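# Seat a round belt on two pulleys with two arms

## Task

Get the round belt seated in the grooves of both pulleys, running straight between them and not crossed over itself.

## Robot and tools

ROBOT. Two arms, left_arm and right_arm, each ending in a parallel two-finger gripper. Base positions in the scene frame: left_arm at (-0.031, +0.229, +0.003) m, right_arm at (-0.031, -0.282, +0.001) m. Both are nearly unrotated about z. The fingers point along the gripper's +z axis and open and close along its y axis. The reported gripper point (end_effector_position) lies between the finger pads, roughly 1 cm short of the fingertips. The arm names do not say which side of any image an arm appears on.

FRAMES. The scene frame has its origin at table-top height, halfway between the two nominal bases. +z points up, +x points out over the table, and left_arm sits on +y. All reported hand positions (metres), quaternions (wxyz), velocities and targets use this frame. Every offset you send instead uses the axes of that arm's own current Hand target. Readings can be off by a few centimetres, more at long reach.

execute_actions(actions, cameras). actions is a list of actions. Each action is a table of up to 15 rows, one row per 1/30 s step. If the table has fewer than 15 rows, its last row is held for the remaining steps. Every row holds 14 numbers in [-1, 1], always for both arms: left dx, dy, dz, rx, ry, rz, opening, then the same seven for right. dx..rz are an offset from that arm's Hand target as it stood when the action began, not from the previous row. Each new action starts from the updated Hand target, so sending the same offset again moves the arm further. Scale: 1.0 is 0.6 m for dx, dy, dz and 180 degrees for rotation. rx, ry, rz form one rotation vector. opening is absolute, not an offset: +1 is fully open (0.094 m) and -1 is closed. Sending six zeros re-commands the current Hand target. A 0 in the opening slot is itself a command (half open), so to keep a gripper as it is, repeat its present opening. cameras is a list of names, ["all"], or []. An empty actions list returns images and the fuller state.

move(target, speed, blend, opening_speed, grip_force, blocking, cameras). This tool drives straight-line gripper paths. target is either a single 14-number row laid out as above, or a list of up to 15 such rows that are visited in turn. Every row in the list is an offset from the same starting Hand targets, not from the row before it. The whole list must fit in 10 s. speed is the top path speed in m/s, from 0.002 to 2.9, default 0.25. Turning is capped at twice that value in rad/s. Give one number, or one per target. blend, in metres, rounds the corners at intermediate targets. 0 means stop at each one. opening_speed is how fast the opening changes, in units of the -1..+1 scale per second, at least 0.2. Use it to close gently. grip_force is the per-pad force limit in newtons, 10 to 50. Give one number or one per arm. It stays in effect until you change it. Below 50, the fingers close slowly. blocking=false returns after about 0.5 s while the move keeps running. Paths do not avoid obstacles or the other arm. Fast moves overshoot and strike harder. A target set well beyond a contact point presses harder. The result ends with a move: line giving the outcome: done (within 10 mm and 2 degrees), off_target, moving, held or fault. limits=paced means the command was clipped; limits=held means steps were withheld.

wait(seconds 0-10) lets the scene run while the last commands are held. stop() brakes a running move. zoom_image(camera, region) enlarges part of the newest image from one camera. region is [x0, y0, x1, y1] in pixels, origin at the top-left, at most 504 wide and 504 high. Cameras: cam_high, cam_low, cam_board, cam_idler, cam_left_wrist, cam_right_wrist, each 504x504. read_manual(section) returns licence texts only. finished_scene(scene) ends the current scene permanently. The belt must stay seated with no robot support.

RESULT LINES. Hand target is the last commanded pose after clipping; your next offsets start from it. The gripper often rests short of it, and an additional offset can close the gap. grip_measured uses the opening scale and reads up to about 2.5 mm wide when empty. On a squeezed part it reads narrower than the part. The last Joint positions value is the opening in metres. Joint velocities may say within noise. Joint torques include the arm's own weight; joints 1-3 wrap at ±28 N m. Tool commands shows the current commands. Temperature lines appear when they change; MOTOR HOT appears at 75 °C. At 90 °C an OVER-TEMPERATURE FAULT folds that arm away for the rest of the scene.

CONTROL QUIRKS. Each step, the commanded orientation is limited to within 40 degrees of the measured one. Friction and gravity can leave the gripper low, short or tilted, and small commands may do nothing or go sideways. After each move, check the pose and correct any tilt. An arm blocked by an obstacle keeps pushing until you command it back off. Avoid paths close to an arm's own base, since they can flip its shoulder posture.

AVOID. Do not let the grippers, housings or wrist cameras of the two arms touch; the clearance check does not guard against this. Never close one gripper on the other's fingers. Avoid hard hits on fixed or heavy objects, fast slams, dropping the belt or releasing it while it moves, and strong force on a camera cable. Anything that falls off the table, or is left off it, fails the task. Keep arms from staying stretched out or pressing against unreachable targets, because this heats the motors. Prefer smooth, moderate-speed motion.

Each tool is called as name([rows], argument=value, ...), one row to a line, values as JSON.

## Session

Solved. Scene 2.

execute_actions(actions=[])

zoom_image(camera="cam_low", region=[270, 220, 504, 400])

Scene clock: 0.00 s.
left_arm: end_effector_position=(+0.3527, +0.2533, +0.0781) grip_measured=+1.000 end_effector_quat_wxyz=(+0.562, -0.057, +0.822, +0.073) | right_arm: end_effector_position=(+0.3585, -0.3109, +0.0719) grip_measured=+1.000 end_effector_quat_wxyz=(+0.534, +0.058, +0.843, -0.034)
Joint positions: left_arm=[-0.021 1.571 0.329 0.865 -0.22 -0.026 0.094] | right_arm=[-0.045 1.549 0.388 0.718 0.088 0.048 0.094]
Joint velocities: within noise
Joint torques (N m): no reading
Motor temperatures (°C): left_arm=[25 32 28 23 24 23 25] | right_arm=[24 33 27 24 25 22 23]
Heat: left arm: 32 °C; right arm: 33 °C.
Hand target: left_arm +0.3549, +0.2533, +0.0830; +0.567, -0.058, +0.818, +0.073 | right_arm +0.3615, -0.3110, +0.0783; +0.542, +0.059, +0.838, -0.033
Tool commands: left_gripper/opening=+1.0 right_gripper/opening=+1.0

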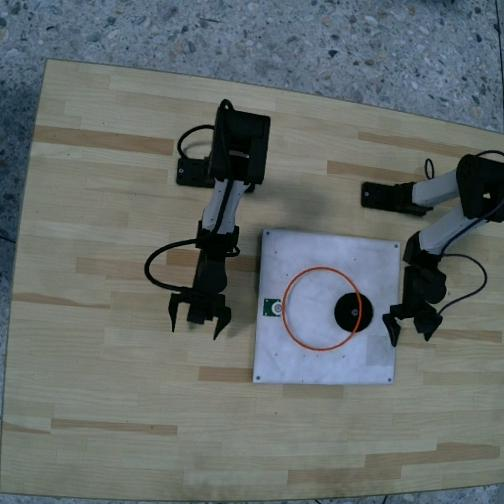

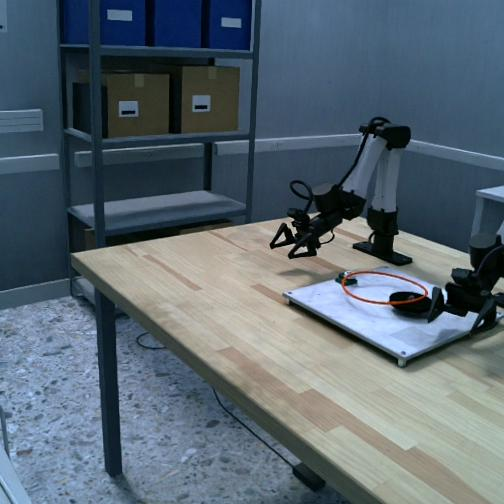

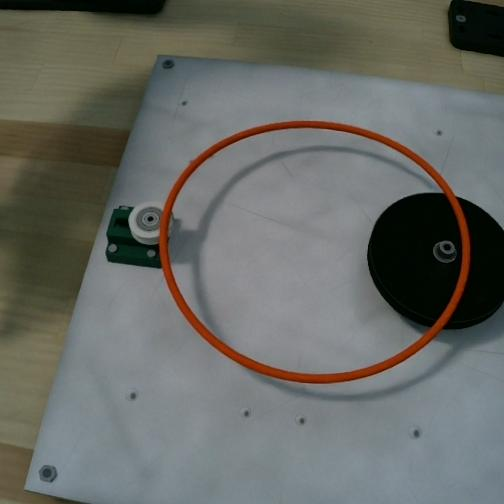

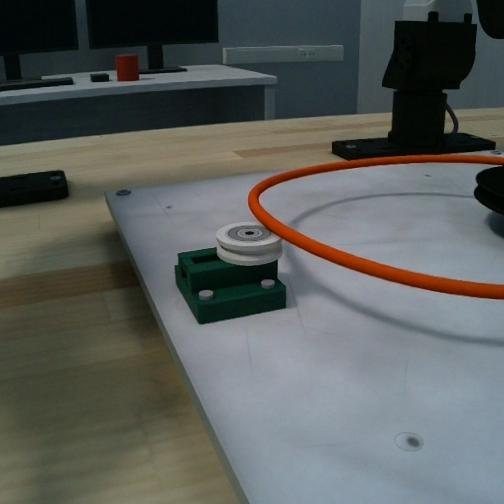

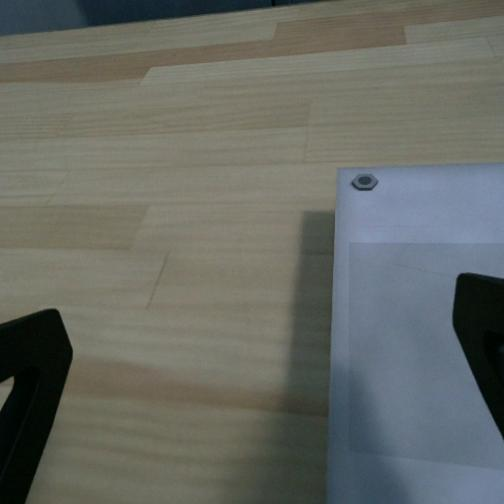

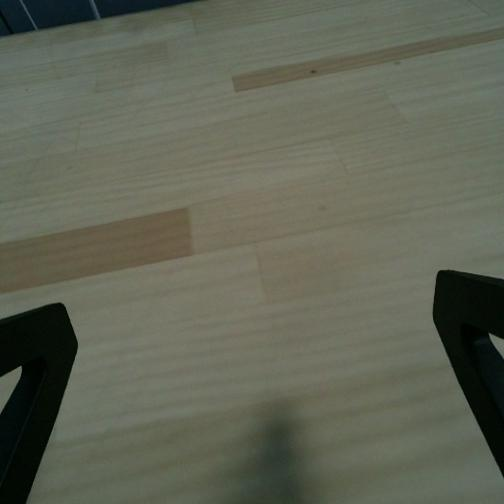

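Scaled by 2.154 from the camera's 504x504 image, which has a finer 720x720 frame.

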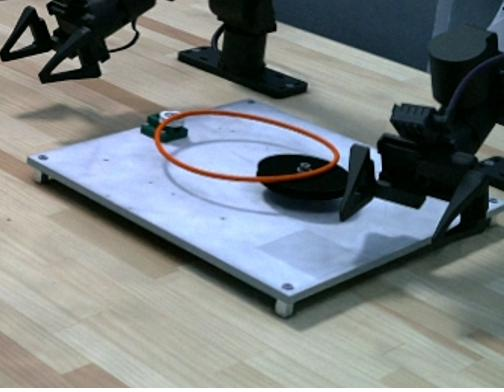

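move(target=[-0.062,-0.203,-0.186,0.05,0.385,0.039,-0.4,0.014,0.319,-0.234,-0.022,0.365,-0.04,-0.5], speed=0.2, cameras=["cam_high","cam_board","cam_idler","cam_left_wrist","cam_right_wrist"])

Scene clock: 66.23 s.
left_arm: end_effector_position=(+0.2861, +0.1169, +0.1485) grip_measured=-0.398 end_effector_quat_wxyz=(+0.004, +0.003, +1.000, +0.003) | right_arm: end_effector_position=(+0.2544, -0.1091, +0.1250) grip_measured=-0.498 end_effector_quat_wxyz=(-0.002, -0.003, +1.000, -0.008)
Joint positions: left_arm=[-0.329 1.816 1.673 -1.421 -0.008 -0.338 0.028] | right_arm=[0.54 1.818 1.587 -1.352 0.011 0.545 0.024]
Joint torques (N m): left_arm=[-0.61 -6.69 8.4 0.21 -0.01 -0.18] | right_arm=[0.4 -9.85 8.68 0.32 -0.09 0.03]
Motor temperatures (°C): left_arm=[25 35 33 35 24 23 25] | right_arm=[24 38 31 33 25 22 23]
Heat: left arm: 35 °C; right arm: 38 °C.
Hand target: left_arm +0.2869, +0.1134, +0.1498; +0.000, +0.000, +1.000, -0.001 | right_arm +0.2569, -0.1040, +0.1297; +0.000, +0.000, +1.000, -0.001
Off the commanded pose: left_arm 0.004 m, 1 deg | right_arm 0.007 m, 1 deg.
move: done
Images, in order (width x height): cam_high 504x504, cam_board 504x504, cam_idler 504x504, cam_left_wrist 504x504, cam_right_wrist 504x504.

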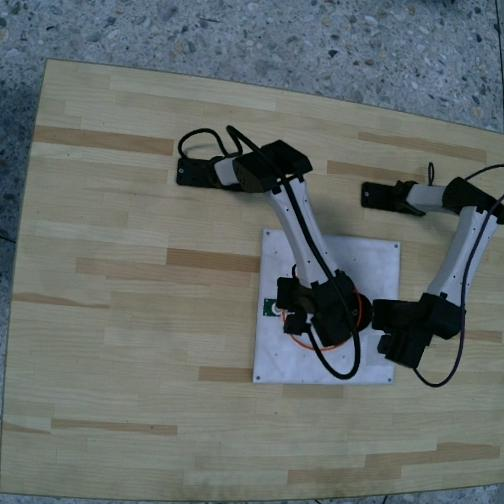

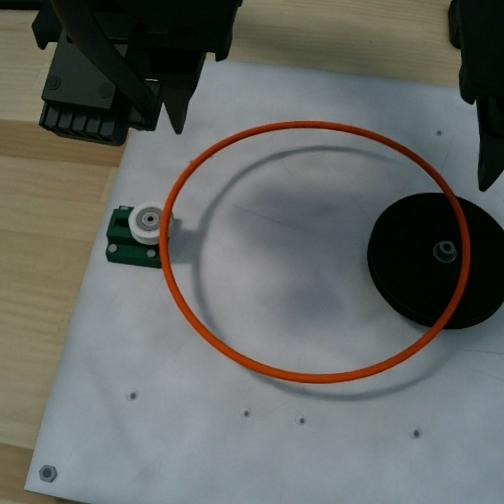

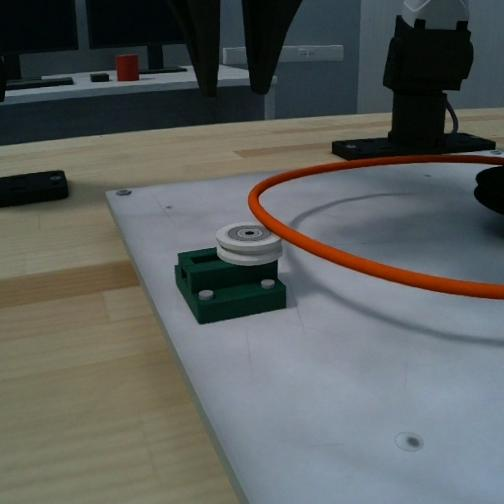

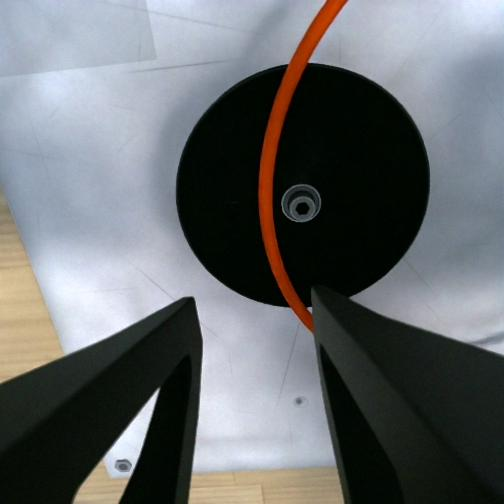

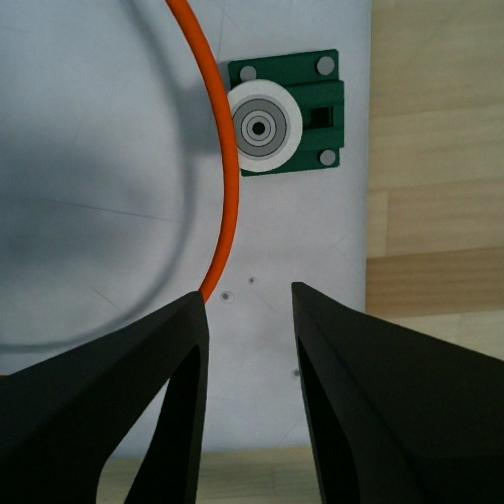

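move(target=[0,0,0,0,0,0,-0.4,0,0,0.067,0,0,0,-0.5], speed=0.12, cameras=["cam_board","cam_idler","cam_right_wrist"])

Scene clock: 85.20 s.
left_arm: end_effector_position=(+0.2860, +0.1168, +0.1485) grip_measured=-0.398 end_effector_quat_wxyz=(+0.004, +0.003, +1.000, +0.003) | right_arm: end_effector_position=(+0.2567, -0.1077, +0.0922) grip_measured=-0.498 end_effector_quat_wxyz=(+0.000, -0.003, +1.000, -0.007)
Joint positions: left_arm=[-0.329 1.816 1.673 -1.422 -0.008 -0.338 0.028] | right_arm=[0.54 1.831 1.473 -1.22 0.011 0.546 0.024]
Joint torques (N m): left_arm=[-0.57 -6.68 8.44 0.22 0 -0.21] | right_arm=[0.49 -10.5 5.35 0.55 -0.07 0.02]
Motor temperatures (°C): left_arm=[25 37 34 30 24 23 25] | right_arm=[24 41 33 29 25 22 23]
Heat: left arm: 37 °C; right arm: 41 °C.
Hand target: left_arm +0.2869, +0.1133, +0.1498; +0.000, +0.000, +1.000, -0.001 | right_arm +0.2568, -0.1041, +0.0895; +0.000, +0.000, +1.000, -0.001
Off the commanded pose: left_arm 0.004 m, 1 deg | right_arm 0.004 m, 1 deg.
move: done
Images, in order (width x height): cam_board 504x504, cam_idler 504x504, cam_right_wrist 504x504.

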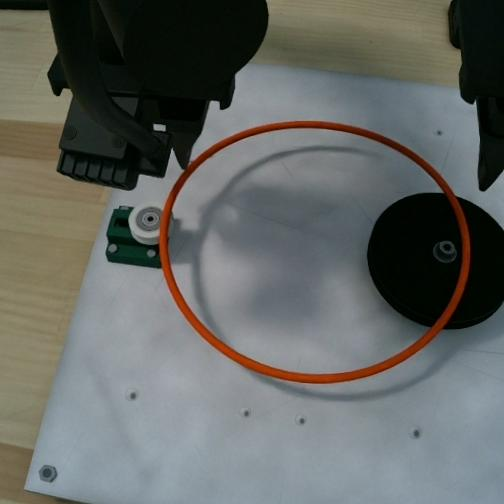

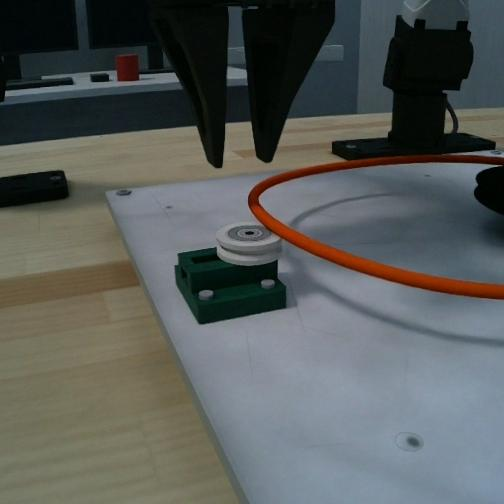

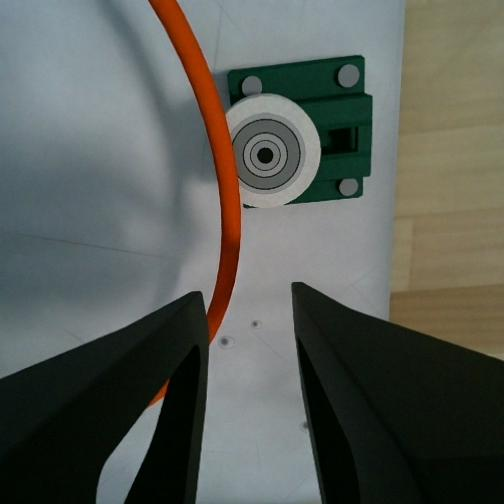

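move([
  [0,0,0,0,0,0,-0.4,-0.008,0.018,0,0,0,0,-0.5],
  [0,0,0,0,0,0,-0.4,-0.008,0.018,0.04,0,0,0,-0.5],
], speed=0.1, cameras=["cam_board","cam_idler","cam_right_wrist"])

Scene clock: 95.47 s.
left_arm: end_effector_position=(+0.2860, +0.1168, +0.1485) grip_measured=-0.398 end_effector_quat_wxyz=(+0.004, +0.003, +1.000, +0.003) | right_arm: end_effector_position=(+0.2618, -0.0973, +0.0681) grip_measured=-0.498 end_effector_quat_wxyz=(-0.001, -0.002, +1.000, -0.007)
Joint positions: left_arm=[-0.329 1.816 1.673 -1.422 -0.008 -0.338 0.028] | right_arm=[0.557 1.883 1.444 -1.14 0.01 0.564 0.024]
Joint torques (N m): left_arm=[-0.58 -6.69 8.46 0.22 -0.02 -0.21] | right_arm=[0.59 -11.34 5.44 0.56 -0.1 0.05]
Heat: left arm: 38 °C; right arm: 41 °C.
Hand target: left_arm +0.2869, +0.1133, +0.1498; +0.000, +0.000, +1.000, -0.001 | right_arm +0.2617, -0.0933, +0.0656; +0.000, +0.000, +1.000, -0.001
Off the commanded pose: left_arm 0.004 m, 1 deg | right_arm 0.005 m, 1 deg.
move: done
Images, in order (width x height): cam_board 504x504, cam_idler 504x504, cam_right_wrist 504x504.

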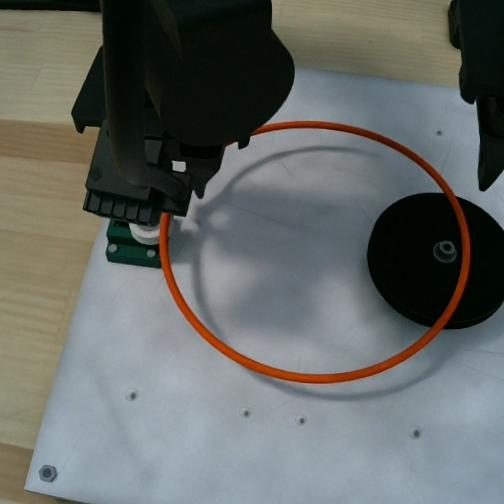

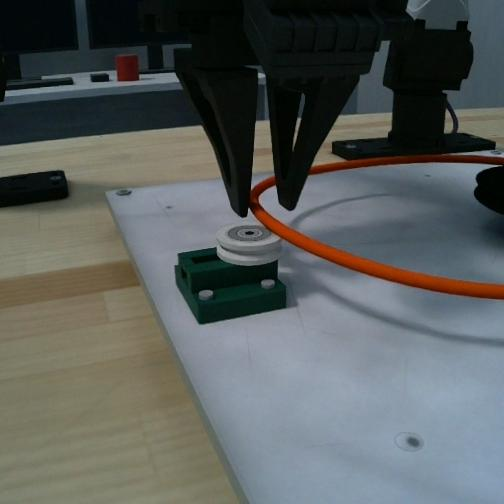

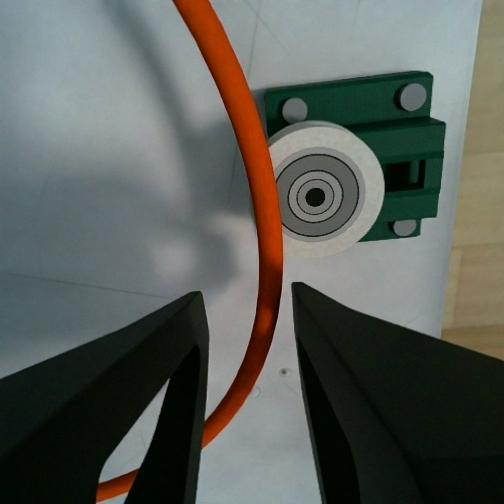

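move([
  [0,0,0,0,0,0,-0.4,0,0,0.01,0,0,0,-0.5],
  [0,0,0,0,0,0,-0.4,0,0,0.01,0,0,0,-0.95],
], speed=0.08, opening_speed=0.4, cameras=["cam_board","cam_idler","cam_right_wrist"])

Scene clock: 103.73 s.
left_arm: end_effector_position=(+0.2860, +0.1168, +0.1485) grip_measured=-0.398 end_effector_quat_wxyz=(+0.004, +0.003, +1.000, +0.003) | right_arm: end_effector_position=(+0.2628, -0.0967, +0.0642) grip_measured=-0.900 end_effector_quat_wxyz=(+0.003, -0.002, +1.000, -0.005)
Joint positions: left_arm=[-0.329 1.816 1.673 -1.422 -0.008 -0.338 0.028] | right_arm=[0.557 1.883 1.428 -1.116 0.01 0.565 0.005]
Joint torques (N m): left_arm=[-0.55 -6.68 8.44 0.21 -0.01 -0.22] | right_arm=[0.64 -10.59 5.03 0.55 -0.07 0.03]
Heat: left arm: 39 °C; right arm: 41 °C.
Hand target: left_arm +0.2869, +0.1133, +0.1498; +0.000, +0.000, +1.000, -0.001 | right_arm +0.2616, -0.0934, +0.0595; +0.000, +0.000, +1.000, -0.001
Off the commanded pose: left_arm 0.004 m, 1 deg | right_arm 0.006 m, 1 deg.
move: done
Images, in order (width x height): cam_board 504x504, cam_idler 504x504, cam_right_wrist 504x504.

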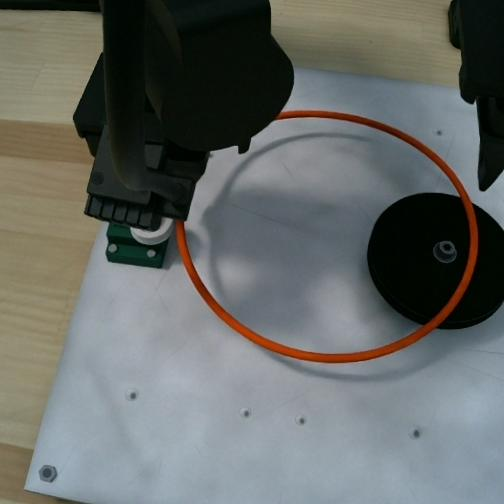

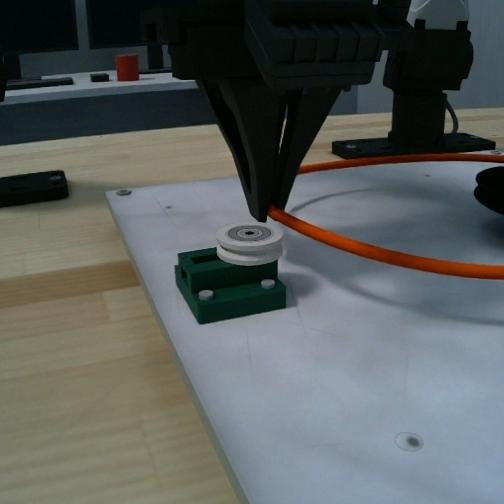

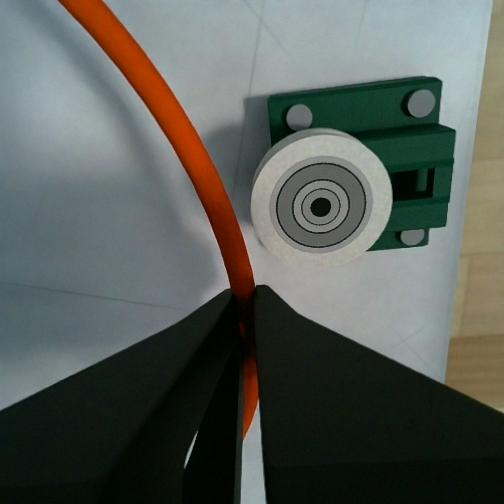

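move([
  [0,0,0,0,0,0,-0.4,0,0,-0.03,0,0,0,-0.95],
  [0,0,0,0,0,0,-0.4,-0.02,0.09,-0.03,0,0,0,-0.95],
], speed=0.1, cameras=["cam_board","cam_idler","cam_low","cam_left_wrist"])

zoom_image(camera="cam_low", region=[320, 250, 450, 330])

Scene clock: 118.47 s.
left_arm: end_effector_position=(+0.2860, +0.1168, +0.1485) grip_measured=-0.398 end_effector_quat_wxyz=(+0.004, +0.003, +1.000, +0.003) | right_arm: end_effector_position=(+0.2707, -0.0445, +0.0731) grip_measured=-0.902 end_effector_quat_wxyz=(-0.003, -0.004, +1.000, -0.008)
Joint positions: left_arm=[-0.329 1.816 1.673 -1.422 -0.008 -0.338 0.028] | right_arm=[0.66 2.03 1.669 -1.223 0.009 0.664 0.005]
Joint torques (N m): left_arm=[-0.64 -6.68 8.36 0.2 -0.01 -0.22] | right_arm=[0.16 -12.26 8.77 0.32 -0.07 0.05]
Heat: left arm: 39 °C; right arm: 42 °C.
Hand target: left_arm +0.2869, +0.1133, +0.1498; +0.000, +0.000, +1.000, -0.001 | right_arm +0.2737, -0.0393, +0.0775; +0.000, +0.000, +1.000, -0.001
Off the commanded pose: left_arm 0.004 m, 1 deg | right_arm 0.007 m, 1 deg.
move: done
Images, in order (width x height): cam_low 504x504, cam_board 504x504, cam_idler 504x504, cam_left_wrist 504x504.

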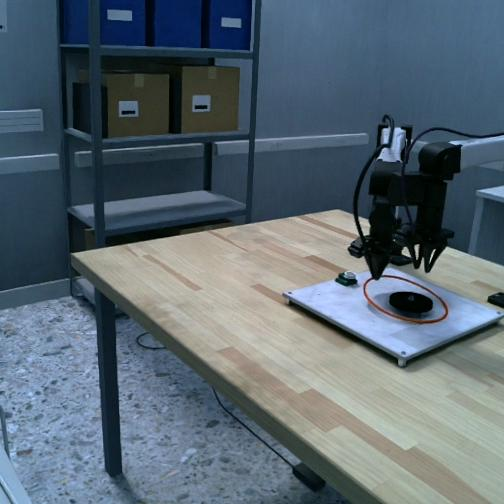

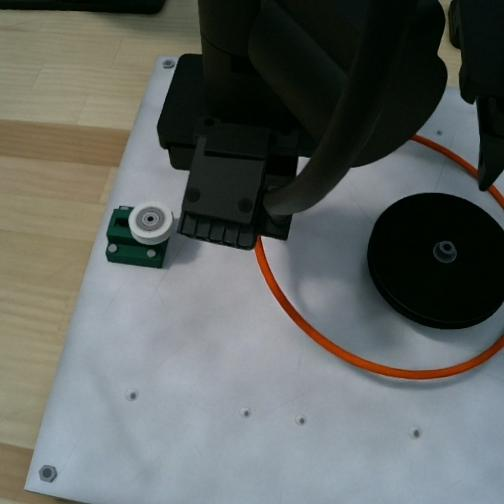

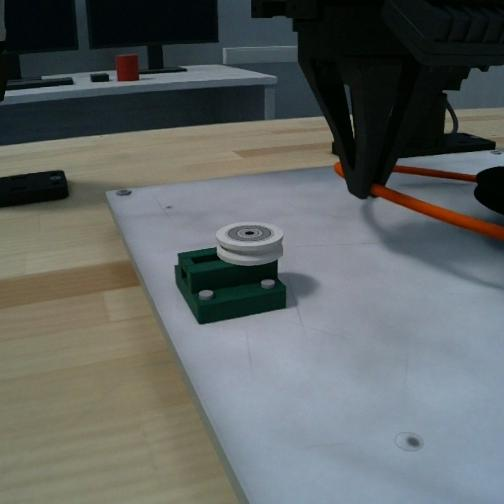

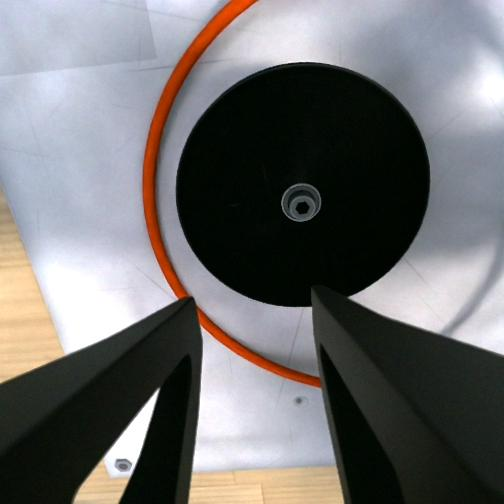

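Scaled by 3.877 from the camera's 504x504 image, which has a finer 720x720 frame.

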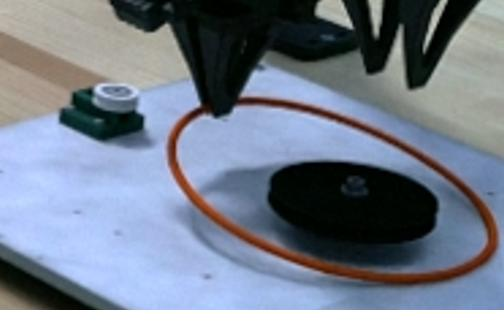

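move([
  [0,0.07,0,0,0,0,-0.55,0,0,0,0,0,0,-0.95],
  [0,0.07,0.12,0,0,0,-0.55,0,0,0,0,0,0,-0.95],
], speed=0.15, cameras=["cam_low","cam_left_wrist"])

zoom_image(camera="cam_low", region=[340, 230, 470, 340])

Scene clock: 129.43 s.
left_arm: end_effector_position=(+0.2843, +0.1572, +0.0766) grip_measured=-0.548 end_effector_quat_wxyz=(-0.010, -0.005, +1.000, +0.005) | right_arm: end_effector_position=(+0.2707, -0.0446, +0.0731) grip_measured=-0.902 end_effector_quat_wxyz=(-0.003, -0.003, +1.000, -0.008)
Joint positions: left_arm=[-0.212 1.806 1.373 -1.16 -0.005 -0.237 0.021] | right_arm=[0.66 2.03 1.669 -1.224 0.009 0.664 0.005]
Joint torques (N m): left_arm=[-0.31 -8.49 5.63 0.46 -0.03 0.01] | right_arm=[0.28 -12.21 8.51 0.25 -0.09 0.03]
Heat: left arm: 40 °C; right arm: 45 °C.
Hand target: left_arm +0.2869, +0.1552, +0.0778; +0.000, +0.000, +1.000, -0.001 | right_arm +0.2737, -0.0393, +0.0775; +0.000, +0.000, +1.000, -0.001
Off the commanded pose: left_arm 0.003 m, 1 deg | right_arm 0.007 m, 1 deg.
move: done
Images, in order (width x height): cam_low 504x504, cam_left_wrist 504x504.

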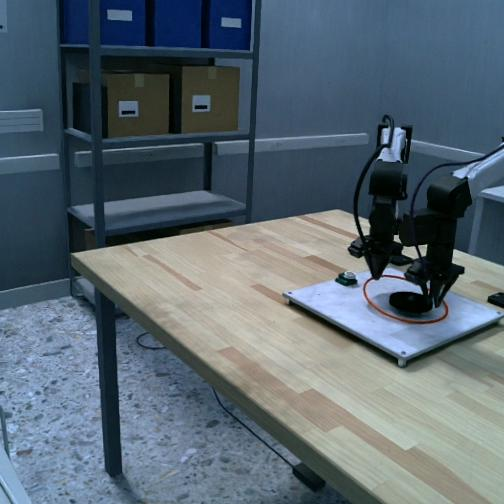

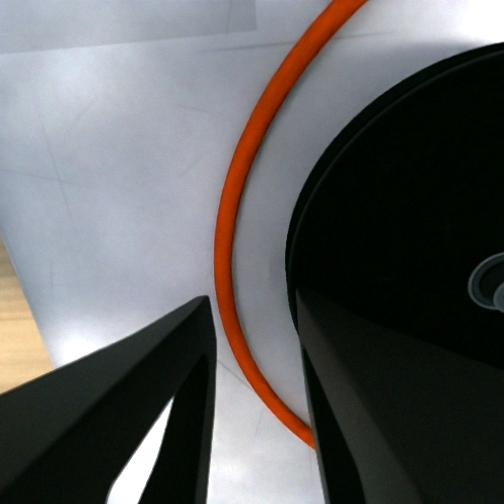

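Scaled by 3.877 from the camera's 504x504 image, which has a finer 720x720 frame.

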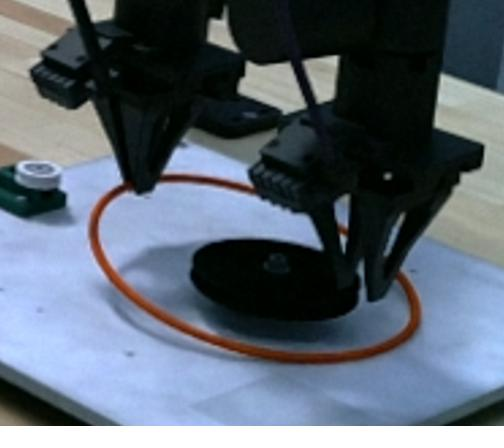

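move([
  [-0.005,0.013,0,0,0,0,-0.6,0,0,0,0,0,0,-0.95],
  [-0.005,0.013,0.03,0,0,0,-0.6,0,0,0,0,0,0,-0.95],
], speed=0.08, cameras=["cam_low","cam_left_wrist"])

zoom_image(camera="cam_low", region=[340, 230, 470, 340])

Scene clock: 141.83 s.
left_arm: end_effector_position=(+0.2875, +0.1635, +0.0643) grip_measured=-0.598 end_effector_quat_wxyz=(-0.001, -0.003, +1.000, +0.003) | right_arm: end_effector_position=(+0.2707, -0.0446, +0.0731) grip_measured=-0.902 end_effector_quat_wxyz=(-0.003, -0.003, +1.000, -0.008)
Joint positions: left_arm=[-0.191 1.806 1.324 -1.092 -0.005 -0.212 0.019] | right_arm=[0.66 2.03 1.669 -1.224 0.009 0.664 0.005]
Joint torques (N m): left_arm=[0.16 -6.84 5.67 0.49 -0.04 0.02] | right_arm=[0.25 -12.4 8.72 0.31 -0.06 0.01]
Motor temperatures (°C): left_arm=[25 40 36 27 24 23 25] | right_arm=[24 47 32 27 25 22 25]
Heat: left arm: 40 °C; right arm: 47 °C.
Hand target: left_arm +0.2899, +0.1630, +0.0598; +0.000, +0.000, +1.000, -0.001 | right_arm +0.2737, -0.0393, +0.0775; +0.000, +0.000, +1.000, -0.001
Off the commanded pose: left_arm 0.005 m, 1 deg | right_arm 0.007 m, 1 deg.
move: done
Images, in order (width x height): cam_low 504x504, cam_left_wrist 504x504.

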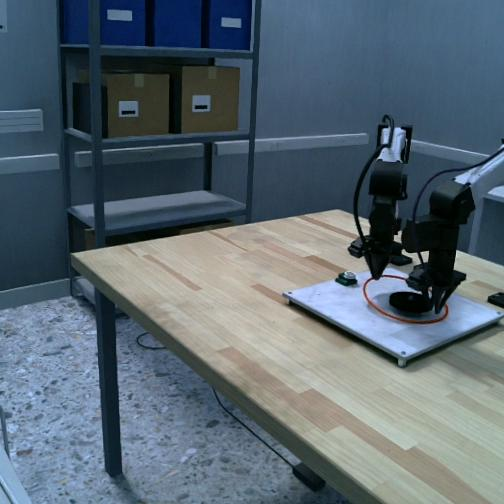

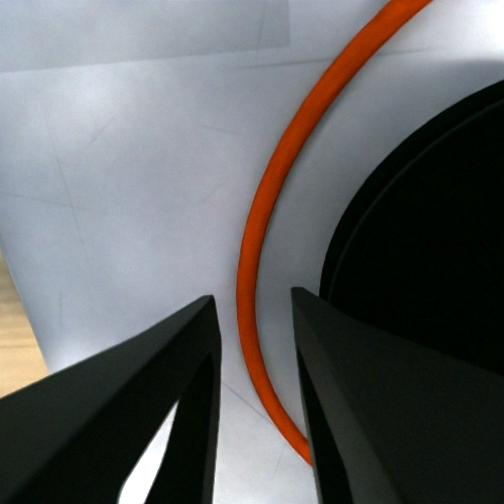

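Scaled by 3.877 from the camera's 504x504 image, which has a finer 720x720 frame.

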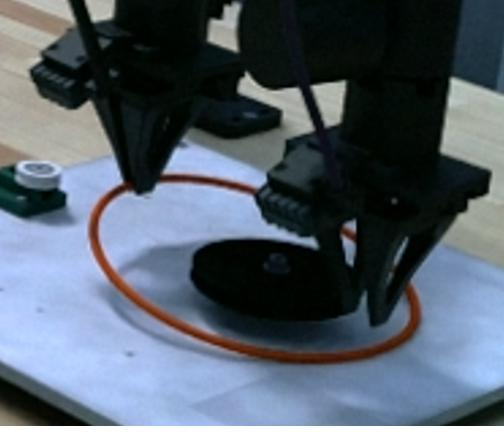

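move([
  [-0.005,0.006,0.036,0,0,0,-0.6,0,0,0,0,0,0,-0.95],
  [-0.005,0.006,0.036,0,0,0,-0.95,0,0,0,0,0,0,-0.95],
], speed=0.06, opening_speed=0.3, cameras=["cam_low","cam_left_wrist"])

zoom_image(camera="cam_low", region=[340, 230, 470, 340])

Scene clock: 151.13 s.
left_arm: end_effector_position=(+0.2906, +0.1668, +0.0433) grip_measured=-0.941 end_effector_quat_wxyz=(-0.001, -0.002, +1.000, +0.003) | right_arm: end_effector_position=(+0.2707, -0.0446, +0.0731) grip_measured=-0.902 end_effector_quat_wxyz=(-0.003, -0.003, +1.000, -0.008)
Joint positions: left_arm=[-0.179 1.835 1.274 -1.012 -0.005 -0.198 0.003] | right_arm=[0.66 2.03 1.669 -1.224 0.009 0.664 0.005]
Joint torques (N m): left_arm=[0.25 -6.75 5.59 0.51 -0.03 0] | right_arm=[0.38 -12.23 8.64 0.31 -0.06 0.07]
Heat: left arm: 40 °C; right arm: 48 °C.
Hand target: left_arm +0.2928, +0.1666, +0.0381; +0.000, +0.000, +1.000, -0.001 | right_arm +0.2737, -0.0393, +0.0775; +0.000, +0.000, +1.000, -0.001
Off the commanded pose: left_arm 0.006 m, 0 deg | right_arm 0.007 m, 1 deg.
move: done
Images, in order (width x height): cam_low 504x504, cam_left_wrist 504x504.

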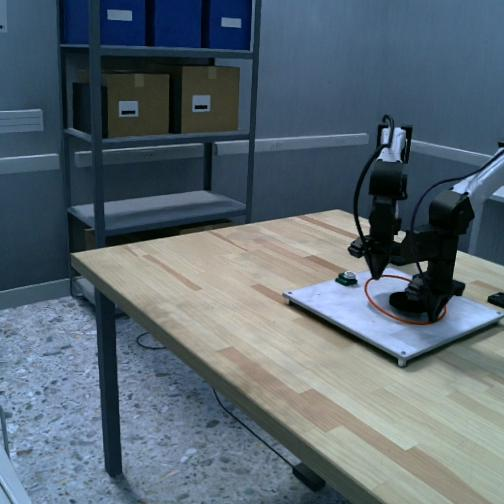

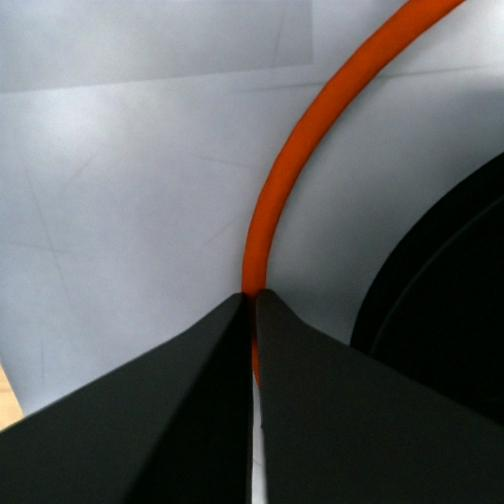

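Scaled by 3.877 from the camera's 504x504 image, which has a finer 720x720 frame.

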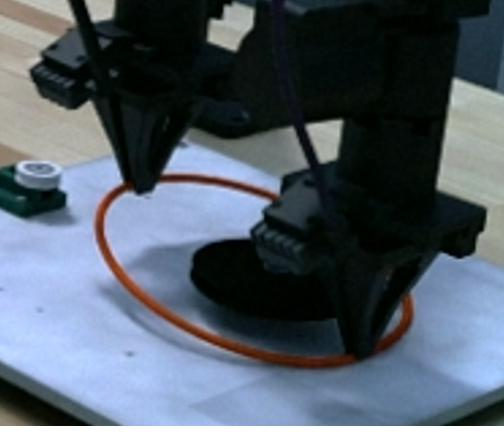

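move([
  [0,0,0,0,0,0,-0.6,0,0,0,0,0,0,-0.95],
  [0,0,0.006,0,0,0,-0.6,0,0,0,0,0,0,-0.95],
  [0,0,0.006,0,0,0,-0.95,0,0,0,0,0,0,-0.95],
], speed=0.03, opening_speed=0.3, cameras=["cam_left_wrist"])

Scene clock: 163.90 s.
left_arm: end_effector_position=(+0.2914, +0.1667, +0.0414) grip_measured=-0.911 end_effector_quat_wxyz=(+0.002, -0.002, +1.000, +0.002) | right_arm: end_effector_position=(+0.2707, -0.0446, +0.0731) grip_measured=-0.902 end_effector_quat_wxyz=(-0.003, -0.003, +1.000, -0.008)
Joint positions: left_arm=[-0.179 1.835 1.266 -0.998 -0.005 -0.198 0.004] | right_arm=[0.66 2.03 1.669 -1.224 0.009 0.664 0.005]
Joint torques (N m): left_arm=[0.24 -6.42 5.38 0.52 -0.04 -0.03] | right_arm=[0.42 -12.34 8.61 0.31 -0.06 0.02]
Heat: left arm: 40 °C; right arm: 49 °C.
Hand target: left_arm +0.2929, +0.1666, +0.0346; +0.000, +0.000, +1.000, -0.001 | right_arm +0.2737, -0.0393, +0.0775; +0.000, +0.000, +1.000, -0.001
Off the commanded pose: left_arm 0.007 m, 0 deg | right_arm 0.007 m, 1 deg.
move: done
Images, in order (width x height): cam_left_wrist 504x504.

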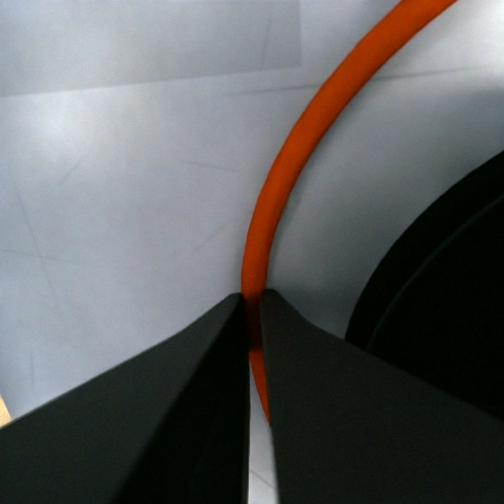

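move([
  [0.003,-0.006,-0.045,0,0,0,-0.95,0,0,-0.008,0,0,0,-0.95],
  [0.006,-0.008,-0.045,0,0,0,-0.95,-0.012,-0.1,-0.012,0,0,0,-0.95],
], speed=0.08, cameras=["cam_board","cam_idler","cam_low","cam_left_wrist"])

zoom_image(camera="cam_low", region=[340, 230, 470, 340])

zoom_image(camera="cam_idler", region=[400, 140, 504, 244])

Scene clock: 187.90 s.
left_arm: end_effector_position=(+0.2855, +0.1603, +0.0509) grip_measured=-0.914 end_effector_quat_wxyz=(-0.015, +0.004, +1.000, -0.004) | right_arm: end_effector_position=(+0.2801, -0.0954, +0.0748) grip_measured=-0.902 end_effector_quat_wxyz=(-0.013, -0.001, +1.000, -0.005)
Joint positions: left_arm=[-0.191 1.835 1.306 -1.068 0.015 -0.198 0.004] | right_arm=[0.527 1.96 1.575 -1.214 -0.005 0.535 0.005]
Joint torques (N m): left_arm=[-0.27 -9.66 7.51 0.18 -0.22 -0.2] | right_arm=[-0.38 -15.84 5.09 0.37 0.05 -0.13]
Heat: left arm: 40 °C; right arm: 51 °C.
Hand target: left_arm +0.2893, +0.1618, +0.0615; +0.000, +0.000, +1.000, -0.001 | right_arm +0.2808, -0.0993, +0.0847; +0.000, +0.000, +1.000, -0.001
Off the commanded pose: left_arm 0.011 m, 2 deg | right_arm 0.011 m, 2 deg.
move: off_target (left_arm, right_arm)
Images, in order (width x height): cam_low 504x504, cam_board 504x504, cam_idler 504x504, cam_left_wrist 504x504.

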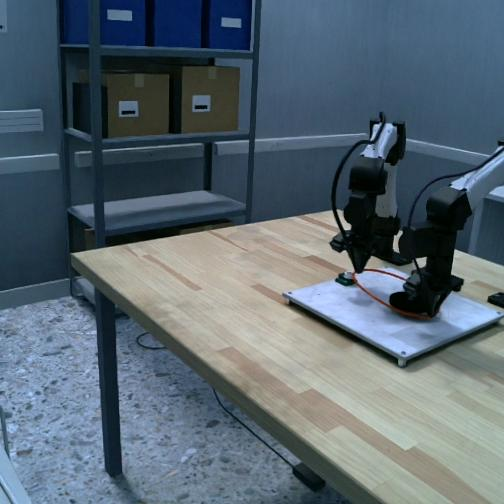

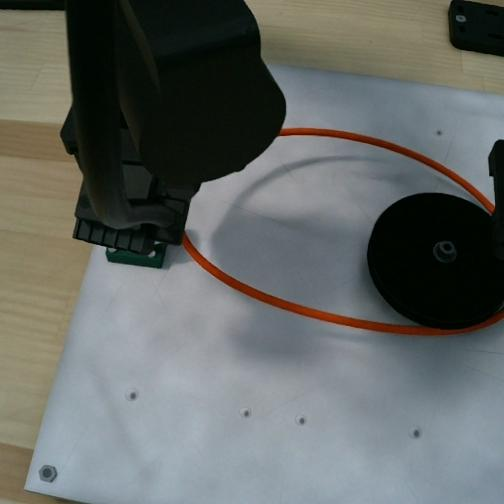

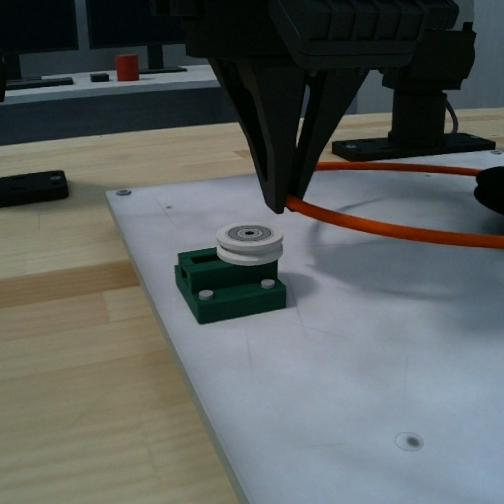

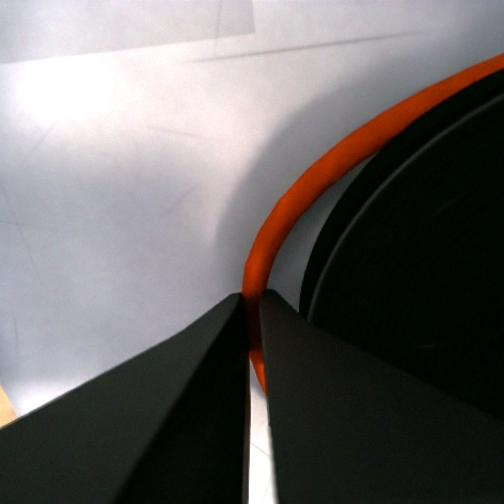

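Scaled by 3.877 from the camera's 504x504 image, which has a finer 720x720 frame.

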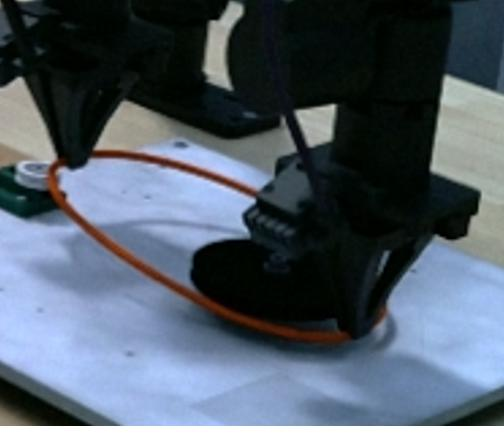

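Scaled by 4.846 from the camera's 504x504 image, which has a finer 720x720 frame.

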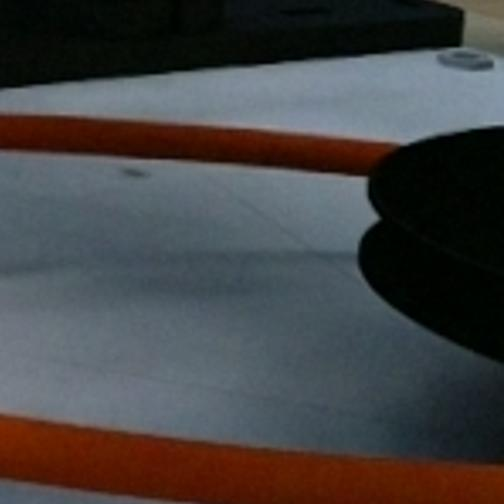

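move([
  [0,0,-0.015,0,0,0,-0.95,0,0,-0.006,0,0,0,-0.95],
  [0,0,-0.015,0,0,0,-0.95,-0.01,-0.05,-0.012,0,0,0,-0.95],
], speed=0.06, cameras=["cam_board","cam_idler","cam_low","cam_left_wrist"])

zoom_image(camera="cam_low", region=[340, 230, 470, 340])

zoom_image(camera="cam_idler", region=[400, 140, 504, 244])

Scene clock: 198.00 s.
left_arm: end_effector_position=(+0.2853, +0.1586, +0.0556) grip_measured=-0.914 end_effector_quat_wxyz=(-0.018, +0.004, +1.000, -0.008) | right_arm: end_effector_position=(+0.2874, -0.1148, +0.0816) grip_measured=-0.902 end_effector_quat_wxyz=(-0.011, -0.008, +1.000, +0.013)
Joint positions: left_arm=[-0.192 1.835 1.325 -1.091 0.023 -0.198 0.004] | right_arm=[0.457 1.926 1.556 -1.209 -0.033 0.451 0.005]
Joint torques (N m): left_arm=[-0.13 -10.28 8.2 0.07 -0.29 -0.2] | right_arm=[-1.32 -15.97 4.86 0.24 0.38 -0.03]
Heat: left arm: 43 °C; right arm: 51 °C.
Hand target: left_arm +0.2892, +0.1618, +0.0705; +0.000, +0.000, +1.000, -0.001 | right_arm +0.2869, -0.1293, +0.0920; +0.000, +0.000, +1.000, -0.001
Off the commanded pose: left_arm 0.016 m, 2 deg | right_arm 0.018 m, 2 deg.
move: off_target (left_arm, right_arm)
Images, in order (width x height): cam_low 504x504, cam_board 504x504, cam_idler 504x504, cam_left_wrist 504x504.

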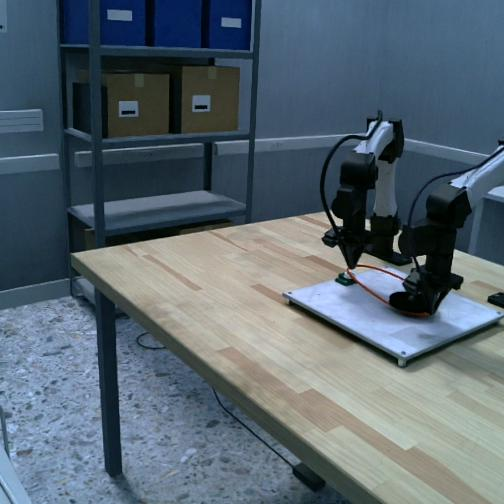

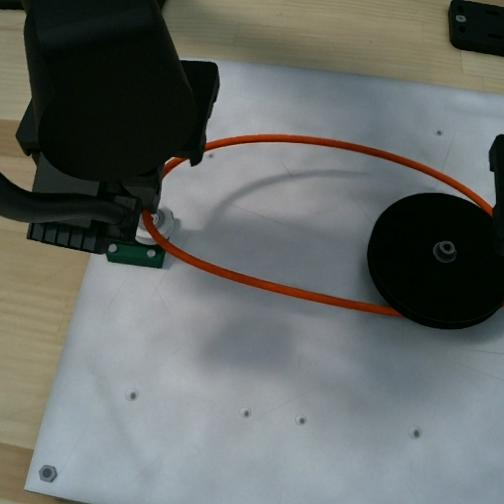

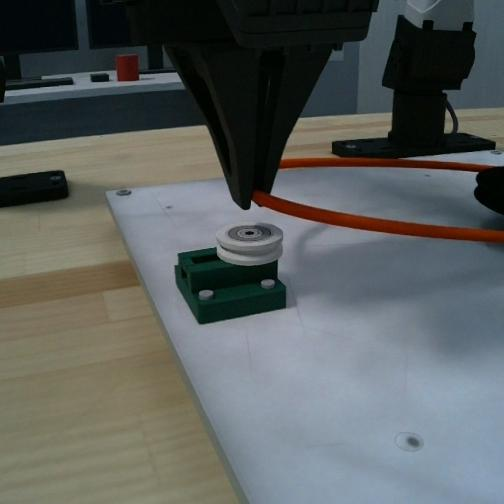

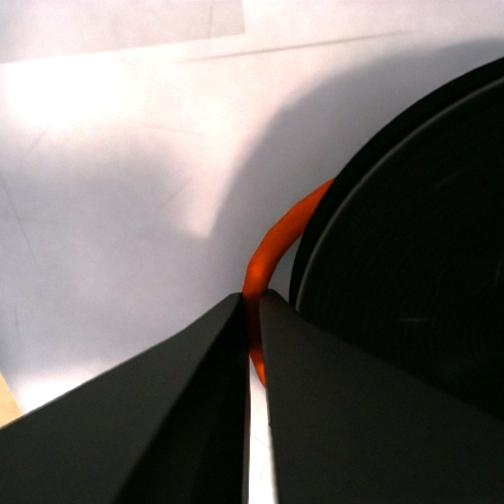

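Scaled by 3.877 from the camera's 504x504 image, which has a finer 720x720 frame.

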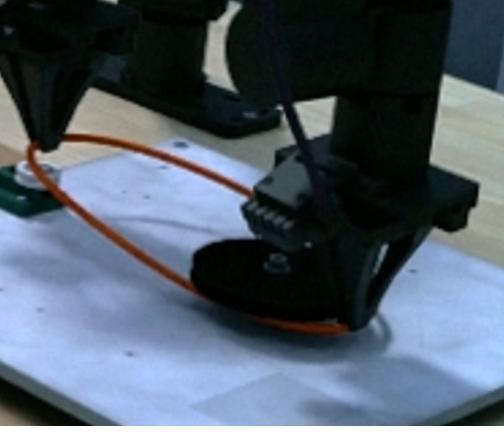

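Scaled by 4.846 from the camera's 504x504 image, which has a finer 720x720 frame.

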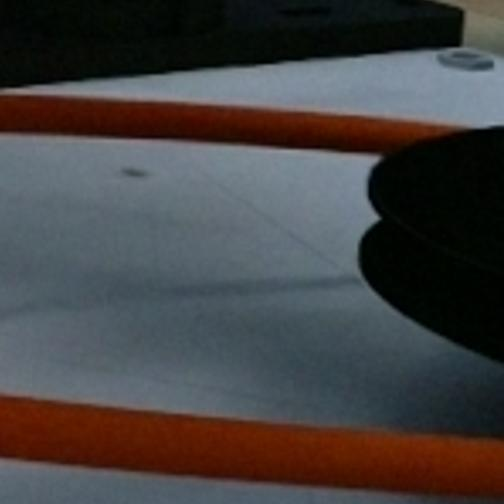

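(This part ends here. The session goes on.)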